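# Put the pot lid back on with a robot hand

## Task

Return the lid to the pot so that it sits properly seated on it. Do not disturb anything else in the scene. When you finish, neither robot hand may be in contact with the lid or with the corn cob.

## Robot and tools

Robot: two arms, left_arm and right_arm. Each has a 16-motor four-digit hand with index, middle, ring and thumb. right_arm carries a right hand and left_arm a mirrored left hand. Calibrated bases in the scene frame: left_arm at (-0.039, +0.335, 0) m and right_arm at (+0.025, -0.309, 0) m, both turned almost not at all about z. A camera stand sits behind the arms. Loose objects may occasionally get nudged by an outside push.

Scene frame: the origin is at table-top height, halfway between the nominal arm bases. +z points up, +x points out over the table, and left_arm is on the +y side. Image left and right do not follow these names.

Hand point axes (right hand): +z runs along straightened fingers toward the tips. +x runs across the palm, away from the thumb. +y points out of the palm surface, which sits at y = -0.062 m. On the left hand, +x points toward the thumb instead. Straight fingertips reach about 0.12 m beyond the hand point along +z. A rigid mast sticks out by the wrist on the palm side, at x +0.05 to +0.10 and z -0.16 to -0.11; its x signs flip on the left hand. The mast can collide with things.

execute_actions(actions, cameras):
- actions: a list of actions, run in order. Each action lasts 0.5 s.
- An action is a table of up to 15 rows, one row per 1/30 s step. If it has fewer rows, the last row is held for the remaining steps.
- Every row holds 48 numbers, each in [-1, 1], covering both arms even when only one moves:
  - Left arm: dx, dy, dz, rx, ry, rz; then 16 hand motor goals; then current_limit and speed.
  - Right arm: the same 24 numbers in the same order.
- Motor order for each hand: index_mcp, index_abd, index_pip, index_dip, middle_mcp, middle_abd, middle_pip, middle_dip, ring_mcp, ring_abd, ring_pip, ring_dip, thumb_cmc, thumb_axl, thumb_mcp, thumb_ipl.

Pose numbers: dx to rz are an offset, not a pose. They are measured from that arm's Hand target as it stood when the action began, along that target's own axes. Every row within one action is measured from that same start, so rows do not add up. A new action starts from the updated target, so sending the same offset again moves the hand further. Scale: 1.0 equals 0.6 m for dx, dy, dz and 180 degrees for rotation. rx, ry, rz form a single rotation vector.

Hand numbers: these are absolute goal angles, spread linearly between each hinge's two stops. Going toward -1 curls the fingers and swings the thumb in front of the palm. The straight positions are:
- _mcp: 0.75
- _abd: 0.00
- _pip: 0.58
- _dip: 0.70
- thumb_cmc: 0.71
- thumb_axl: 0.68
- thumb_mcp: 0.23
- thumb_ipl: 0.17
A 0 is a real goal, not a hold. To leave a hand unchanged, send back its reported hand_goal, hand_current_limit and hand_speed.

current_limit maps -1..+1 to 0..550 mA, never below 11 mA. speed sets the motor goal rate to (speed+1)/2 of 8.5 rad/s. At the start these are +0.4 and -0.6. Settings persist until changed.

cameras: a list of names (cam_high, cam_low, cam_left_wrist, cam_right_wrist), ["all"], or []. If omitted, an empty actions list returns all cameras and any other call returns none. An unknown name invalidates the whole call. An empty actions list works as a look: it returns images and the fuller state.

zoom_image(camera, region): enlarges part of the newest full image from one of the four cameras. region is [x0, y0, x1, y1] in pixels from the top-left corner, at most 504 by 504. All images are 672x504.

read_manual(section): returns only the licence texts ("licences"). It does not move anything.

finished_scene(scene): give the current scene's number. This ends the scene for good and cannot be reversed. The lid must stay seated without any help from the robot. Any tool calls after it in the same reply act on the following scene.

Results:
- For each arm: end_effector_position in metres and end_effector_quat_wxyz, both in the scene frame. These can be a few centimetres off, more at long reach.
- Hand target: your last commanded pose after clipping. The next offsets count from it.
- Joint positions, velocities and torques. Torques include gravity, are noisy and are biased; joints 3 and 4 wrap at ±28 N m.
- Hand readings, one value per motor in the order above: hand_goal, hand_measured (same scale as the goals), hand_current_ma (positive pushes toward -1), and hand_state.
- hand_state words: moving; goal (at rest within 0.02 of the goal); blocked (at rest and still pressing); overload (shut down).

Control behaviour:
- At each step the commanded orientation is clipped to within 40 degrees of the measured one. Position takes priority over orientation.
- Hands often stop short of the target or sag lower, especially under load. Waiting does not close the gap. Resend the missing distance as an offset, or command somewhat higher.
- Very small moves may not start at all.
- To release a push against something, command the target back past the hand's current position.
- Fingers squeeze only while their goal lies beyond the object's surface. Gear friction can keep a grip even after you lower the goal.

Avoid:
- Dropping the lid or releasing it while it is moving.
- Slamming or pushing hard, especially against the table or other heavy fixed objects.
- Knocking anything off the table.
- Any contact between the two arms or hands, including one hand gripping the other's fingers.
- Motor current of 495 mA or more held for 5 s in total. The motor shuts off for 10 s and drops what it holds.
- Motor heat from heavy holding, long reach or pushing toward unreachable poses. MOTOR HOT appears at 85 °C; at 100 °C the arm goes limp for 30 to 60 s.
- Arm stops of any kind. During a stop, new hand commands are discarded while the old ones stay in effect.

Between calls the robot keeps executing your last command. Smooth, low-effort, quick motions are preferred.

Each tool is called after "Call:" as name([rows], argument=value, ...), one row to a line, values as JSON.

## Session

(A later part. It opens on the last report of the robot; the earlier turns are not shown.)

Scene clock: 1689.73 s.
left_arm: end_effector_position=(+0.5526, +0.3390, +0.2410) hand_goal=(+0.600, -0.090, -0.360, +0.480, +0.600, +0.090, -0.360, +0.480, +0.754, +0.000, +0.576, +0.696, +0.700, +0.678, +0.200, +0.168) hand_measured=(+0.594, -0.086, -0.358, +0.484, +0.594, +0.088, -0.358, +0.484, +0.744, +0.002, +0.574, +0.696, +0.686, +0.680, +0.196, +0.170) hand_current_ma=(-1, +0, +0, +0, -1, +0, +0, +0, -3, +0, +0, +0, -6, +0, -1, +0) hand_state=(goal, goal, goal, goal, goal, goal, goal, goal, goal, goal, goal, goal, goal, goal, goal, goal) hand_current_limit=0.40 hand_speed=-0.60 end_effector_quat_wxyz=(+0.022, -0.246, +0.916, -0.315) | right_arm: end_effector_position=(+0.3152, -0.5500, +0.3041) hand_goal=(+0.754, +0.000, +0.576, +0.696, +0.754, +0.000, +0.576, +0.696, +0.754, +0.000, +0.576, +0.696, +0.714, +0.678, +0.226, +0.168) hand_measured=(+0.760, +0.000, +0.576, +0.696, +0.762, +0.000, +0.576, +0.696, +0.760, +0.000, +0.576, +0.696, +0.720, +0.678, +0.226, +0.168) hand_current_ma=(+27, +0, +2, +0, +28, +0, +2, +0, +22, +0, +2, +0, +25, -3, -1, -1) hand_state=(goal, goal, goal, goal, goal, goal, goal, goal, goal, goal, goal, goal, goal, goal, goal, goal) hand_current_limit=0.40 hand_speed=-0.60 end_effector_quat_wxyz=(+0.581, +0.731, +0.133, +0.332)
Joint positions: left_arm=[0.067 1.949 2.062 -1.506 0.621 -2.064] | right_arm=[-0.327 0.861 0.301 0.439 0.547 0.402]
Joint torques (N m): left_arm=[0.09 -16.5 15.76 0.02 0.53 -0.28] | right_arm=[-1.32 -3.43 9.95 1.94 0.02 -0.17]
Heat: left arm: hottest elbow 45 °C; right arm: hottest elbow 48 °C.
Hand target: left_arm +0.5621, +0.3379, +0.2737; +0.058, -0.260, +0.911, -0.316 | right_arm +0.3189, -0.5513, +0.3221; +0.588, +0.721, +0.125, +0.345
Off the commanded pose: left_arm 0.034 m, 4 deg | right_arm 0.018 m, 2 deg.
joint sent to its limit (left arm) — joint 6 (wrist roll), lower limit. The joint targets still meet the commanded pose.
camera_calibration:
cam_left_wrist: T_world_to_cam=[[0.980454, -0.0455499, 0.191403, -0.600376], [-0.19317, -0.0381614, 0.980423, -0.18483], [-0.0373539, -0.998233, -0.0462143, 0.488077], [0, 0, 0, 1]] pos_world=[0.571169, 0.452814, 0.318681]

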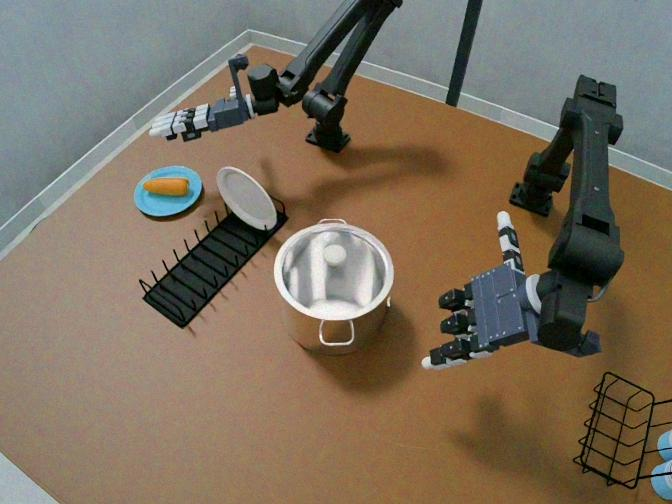

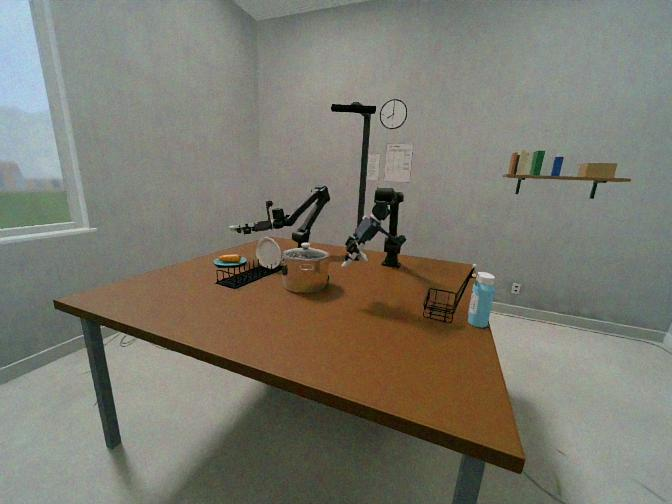

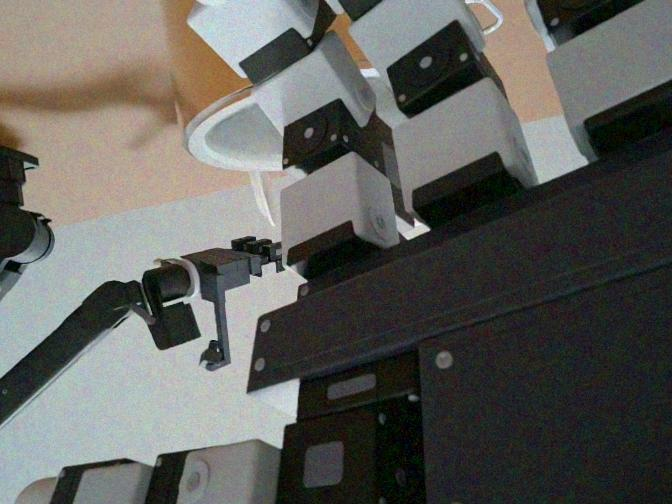

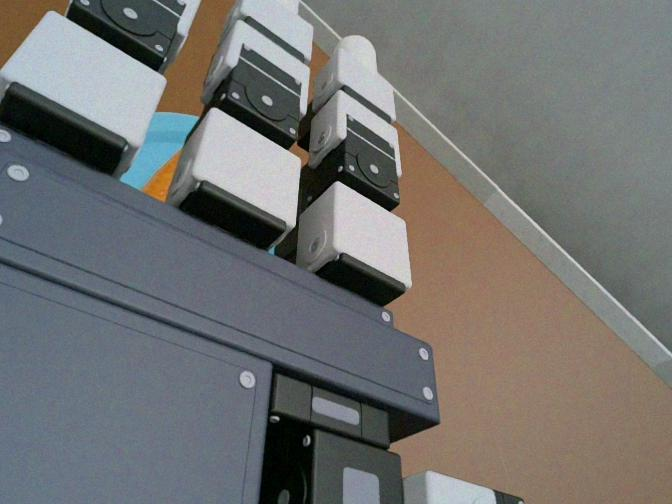

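Call:
zoom_image(camera="cam_left_wrist", region=[176, 110, 236, 170])

Call:
zoom_image(camera="cam_left_wrist", region=[200, 76, 260, 126])

Call:
zoom_image(camera="cam_high", region=[350, 230, 400, 280])

Call:
zoom_image(camera="cam_high", region=[268, 230, 318, 280])

Scaled by 8.400 from the camera's 672x504 image, which has a finer 960x720 frame.

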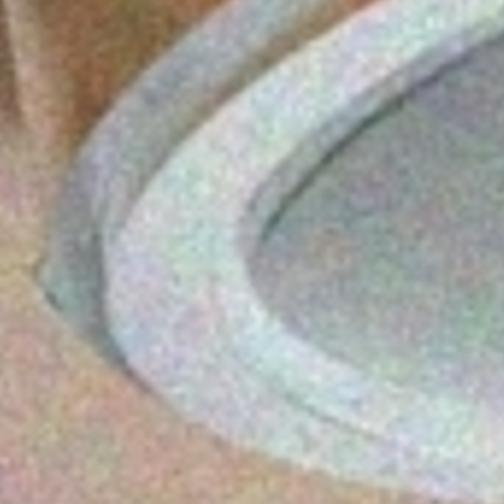

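Scaled by 8.400 from the camera's 672x504 image, which has a finer 960x720 frame.

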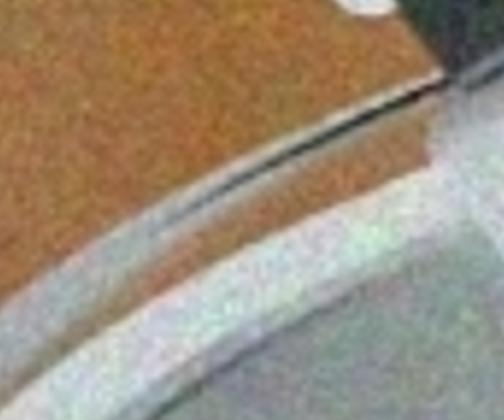

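Scaled by 10.080 from the camera's 672x504 image, which has a finer 960x720 frame.

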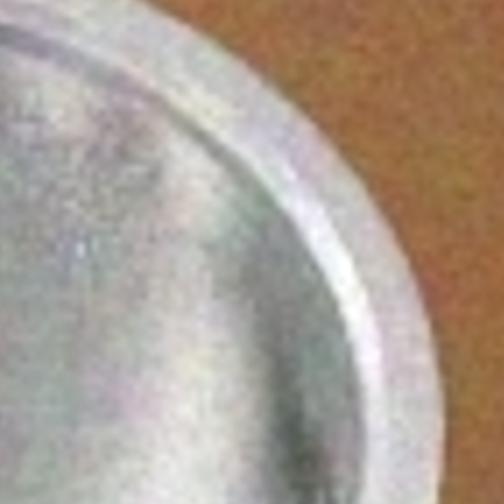

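Scaled by 10.080 from the camera's 672x504 image, which has a finer 960x720 frame.

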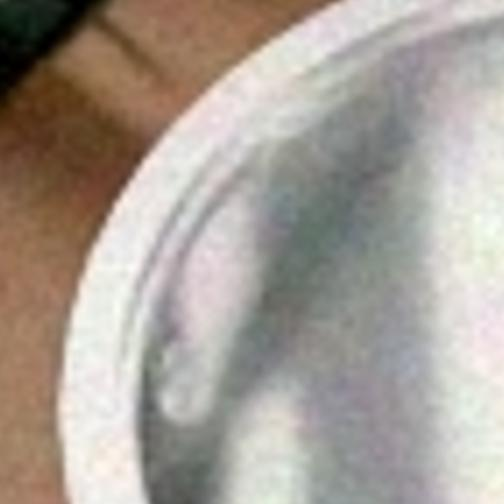

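Call:
zoom_image(camera="cam_high", region=[310, 285, 360, 335])

Call:
zoom_image(camera="cam_high", region=[310, 212, 360, 252])

Call:
zoom_image(camera="cam_low", region=[280, 240, 332, 268])

Scaled by 10.080 from the camera's 672x504 image, which has a finer 960x720 frame.

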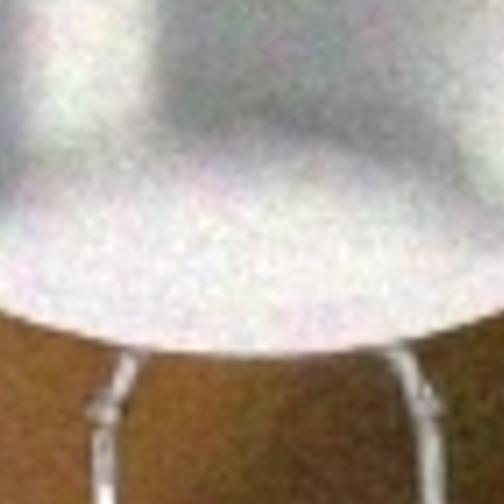

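Scaled by 10.080 from the camera's 672x504 image, which has a finer 960x720 frame.

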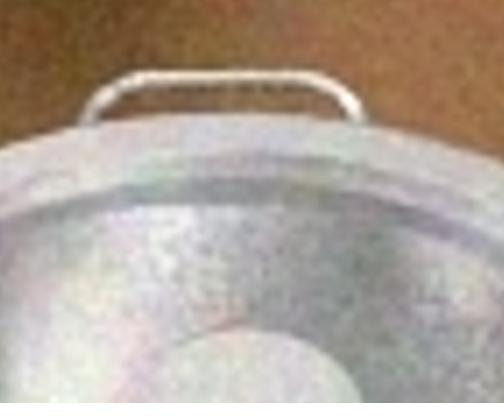

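Scaled by 9.692 from the camera's 672x504 image, which has a finer 960x720 frame.

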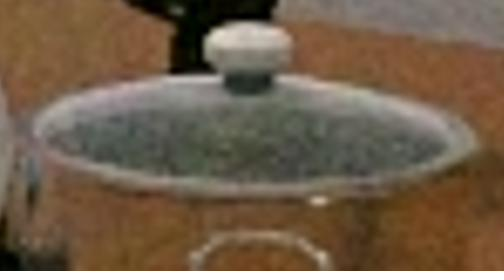

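Call:
finished_scene(scene=1)

The scene is finished: the task was done.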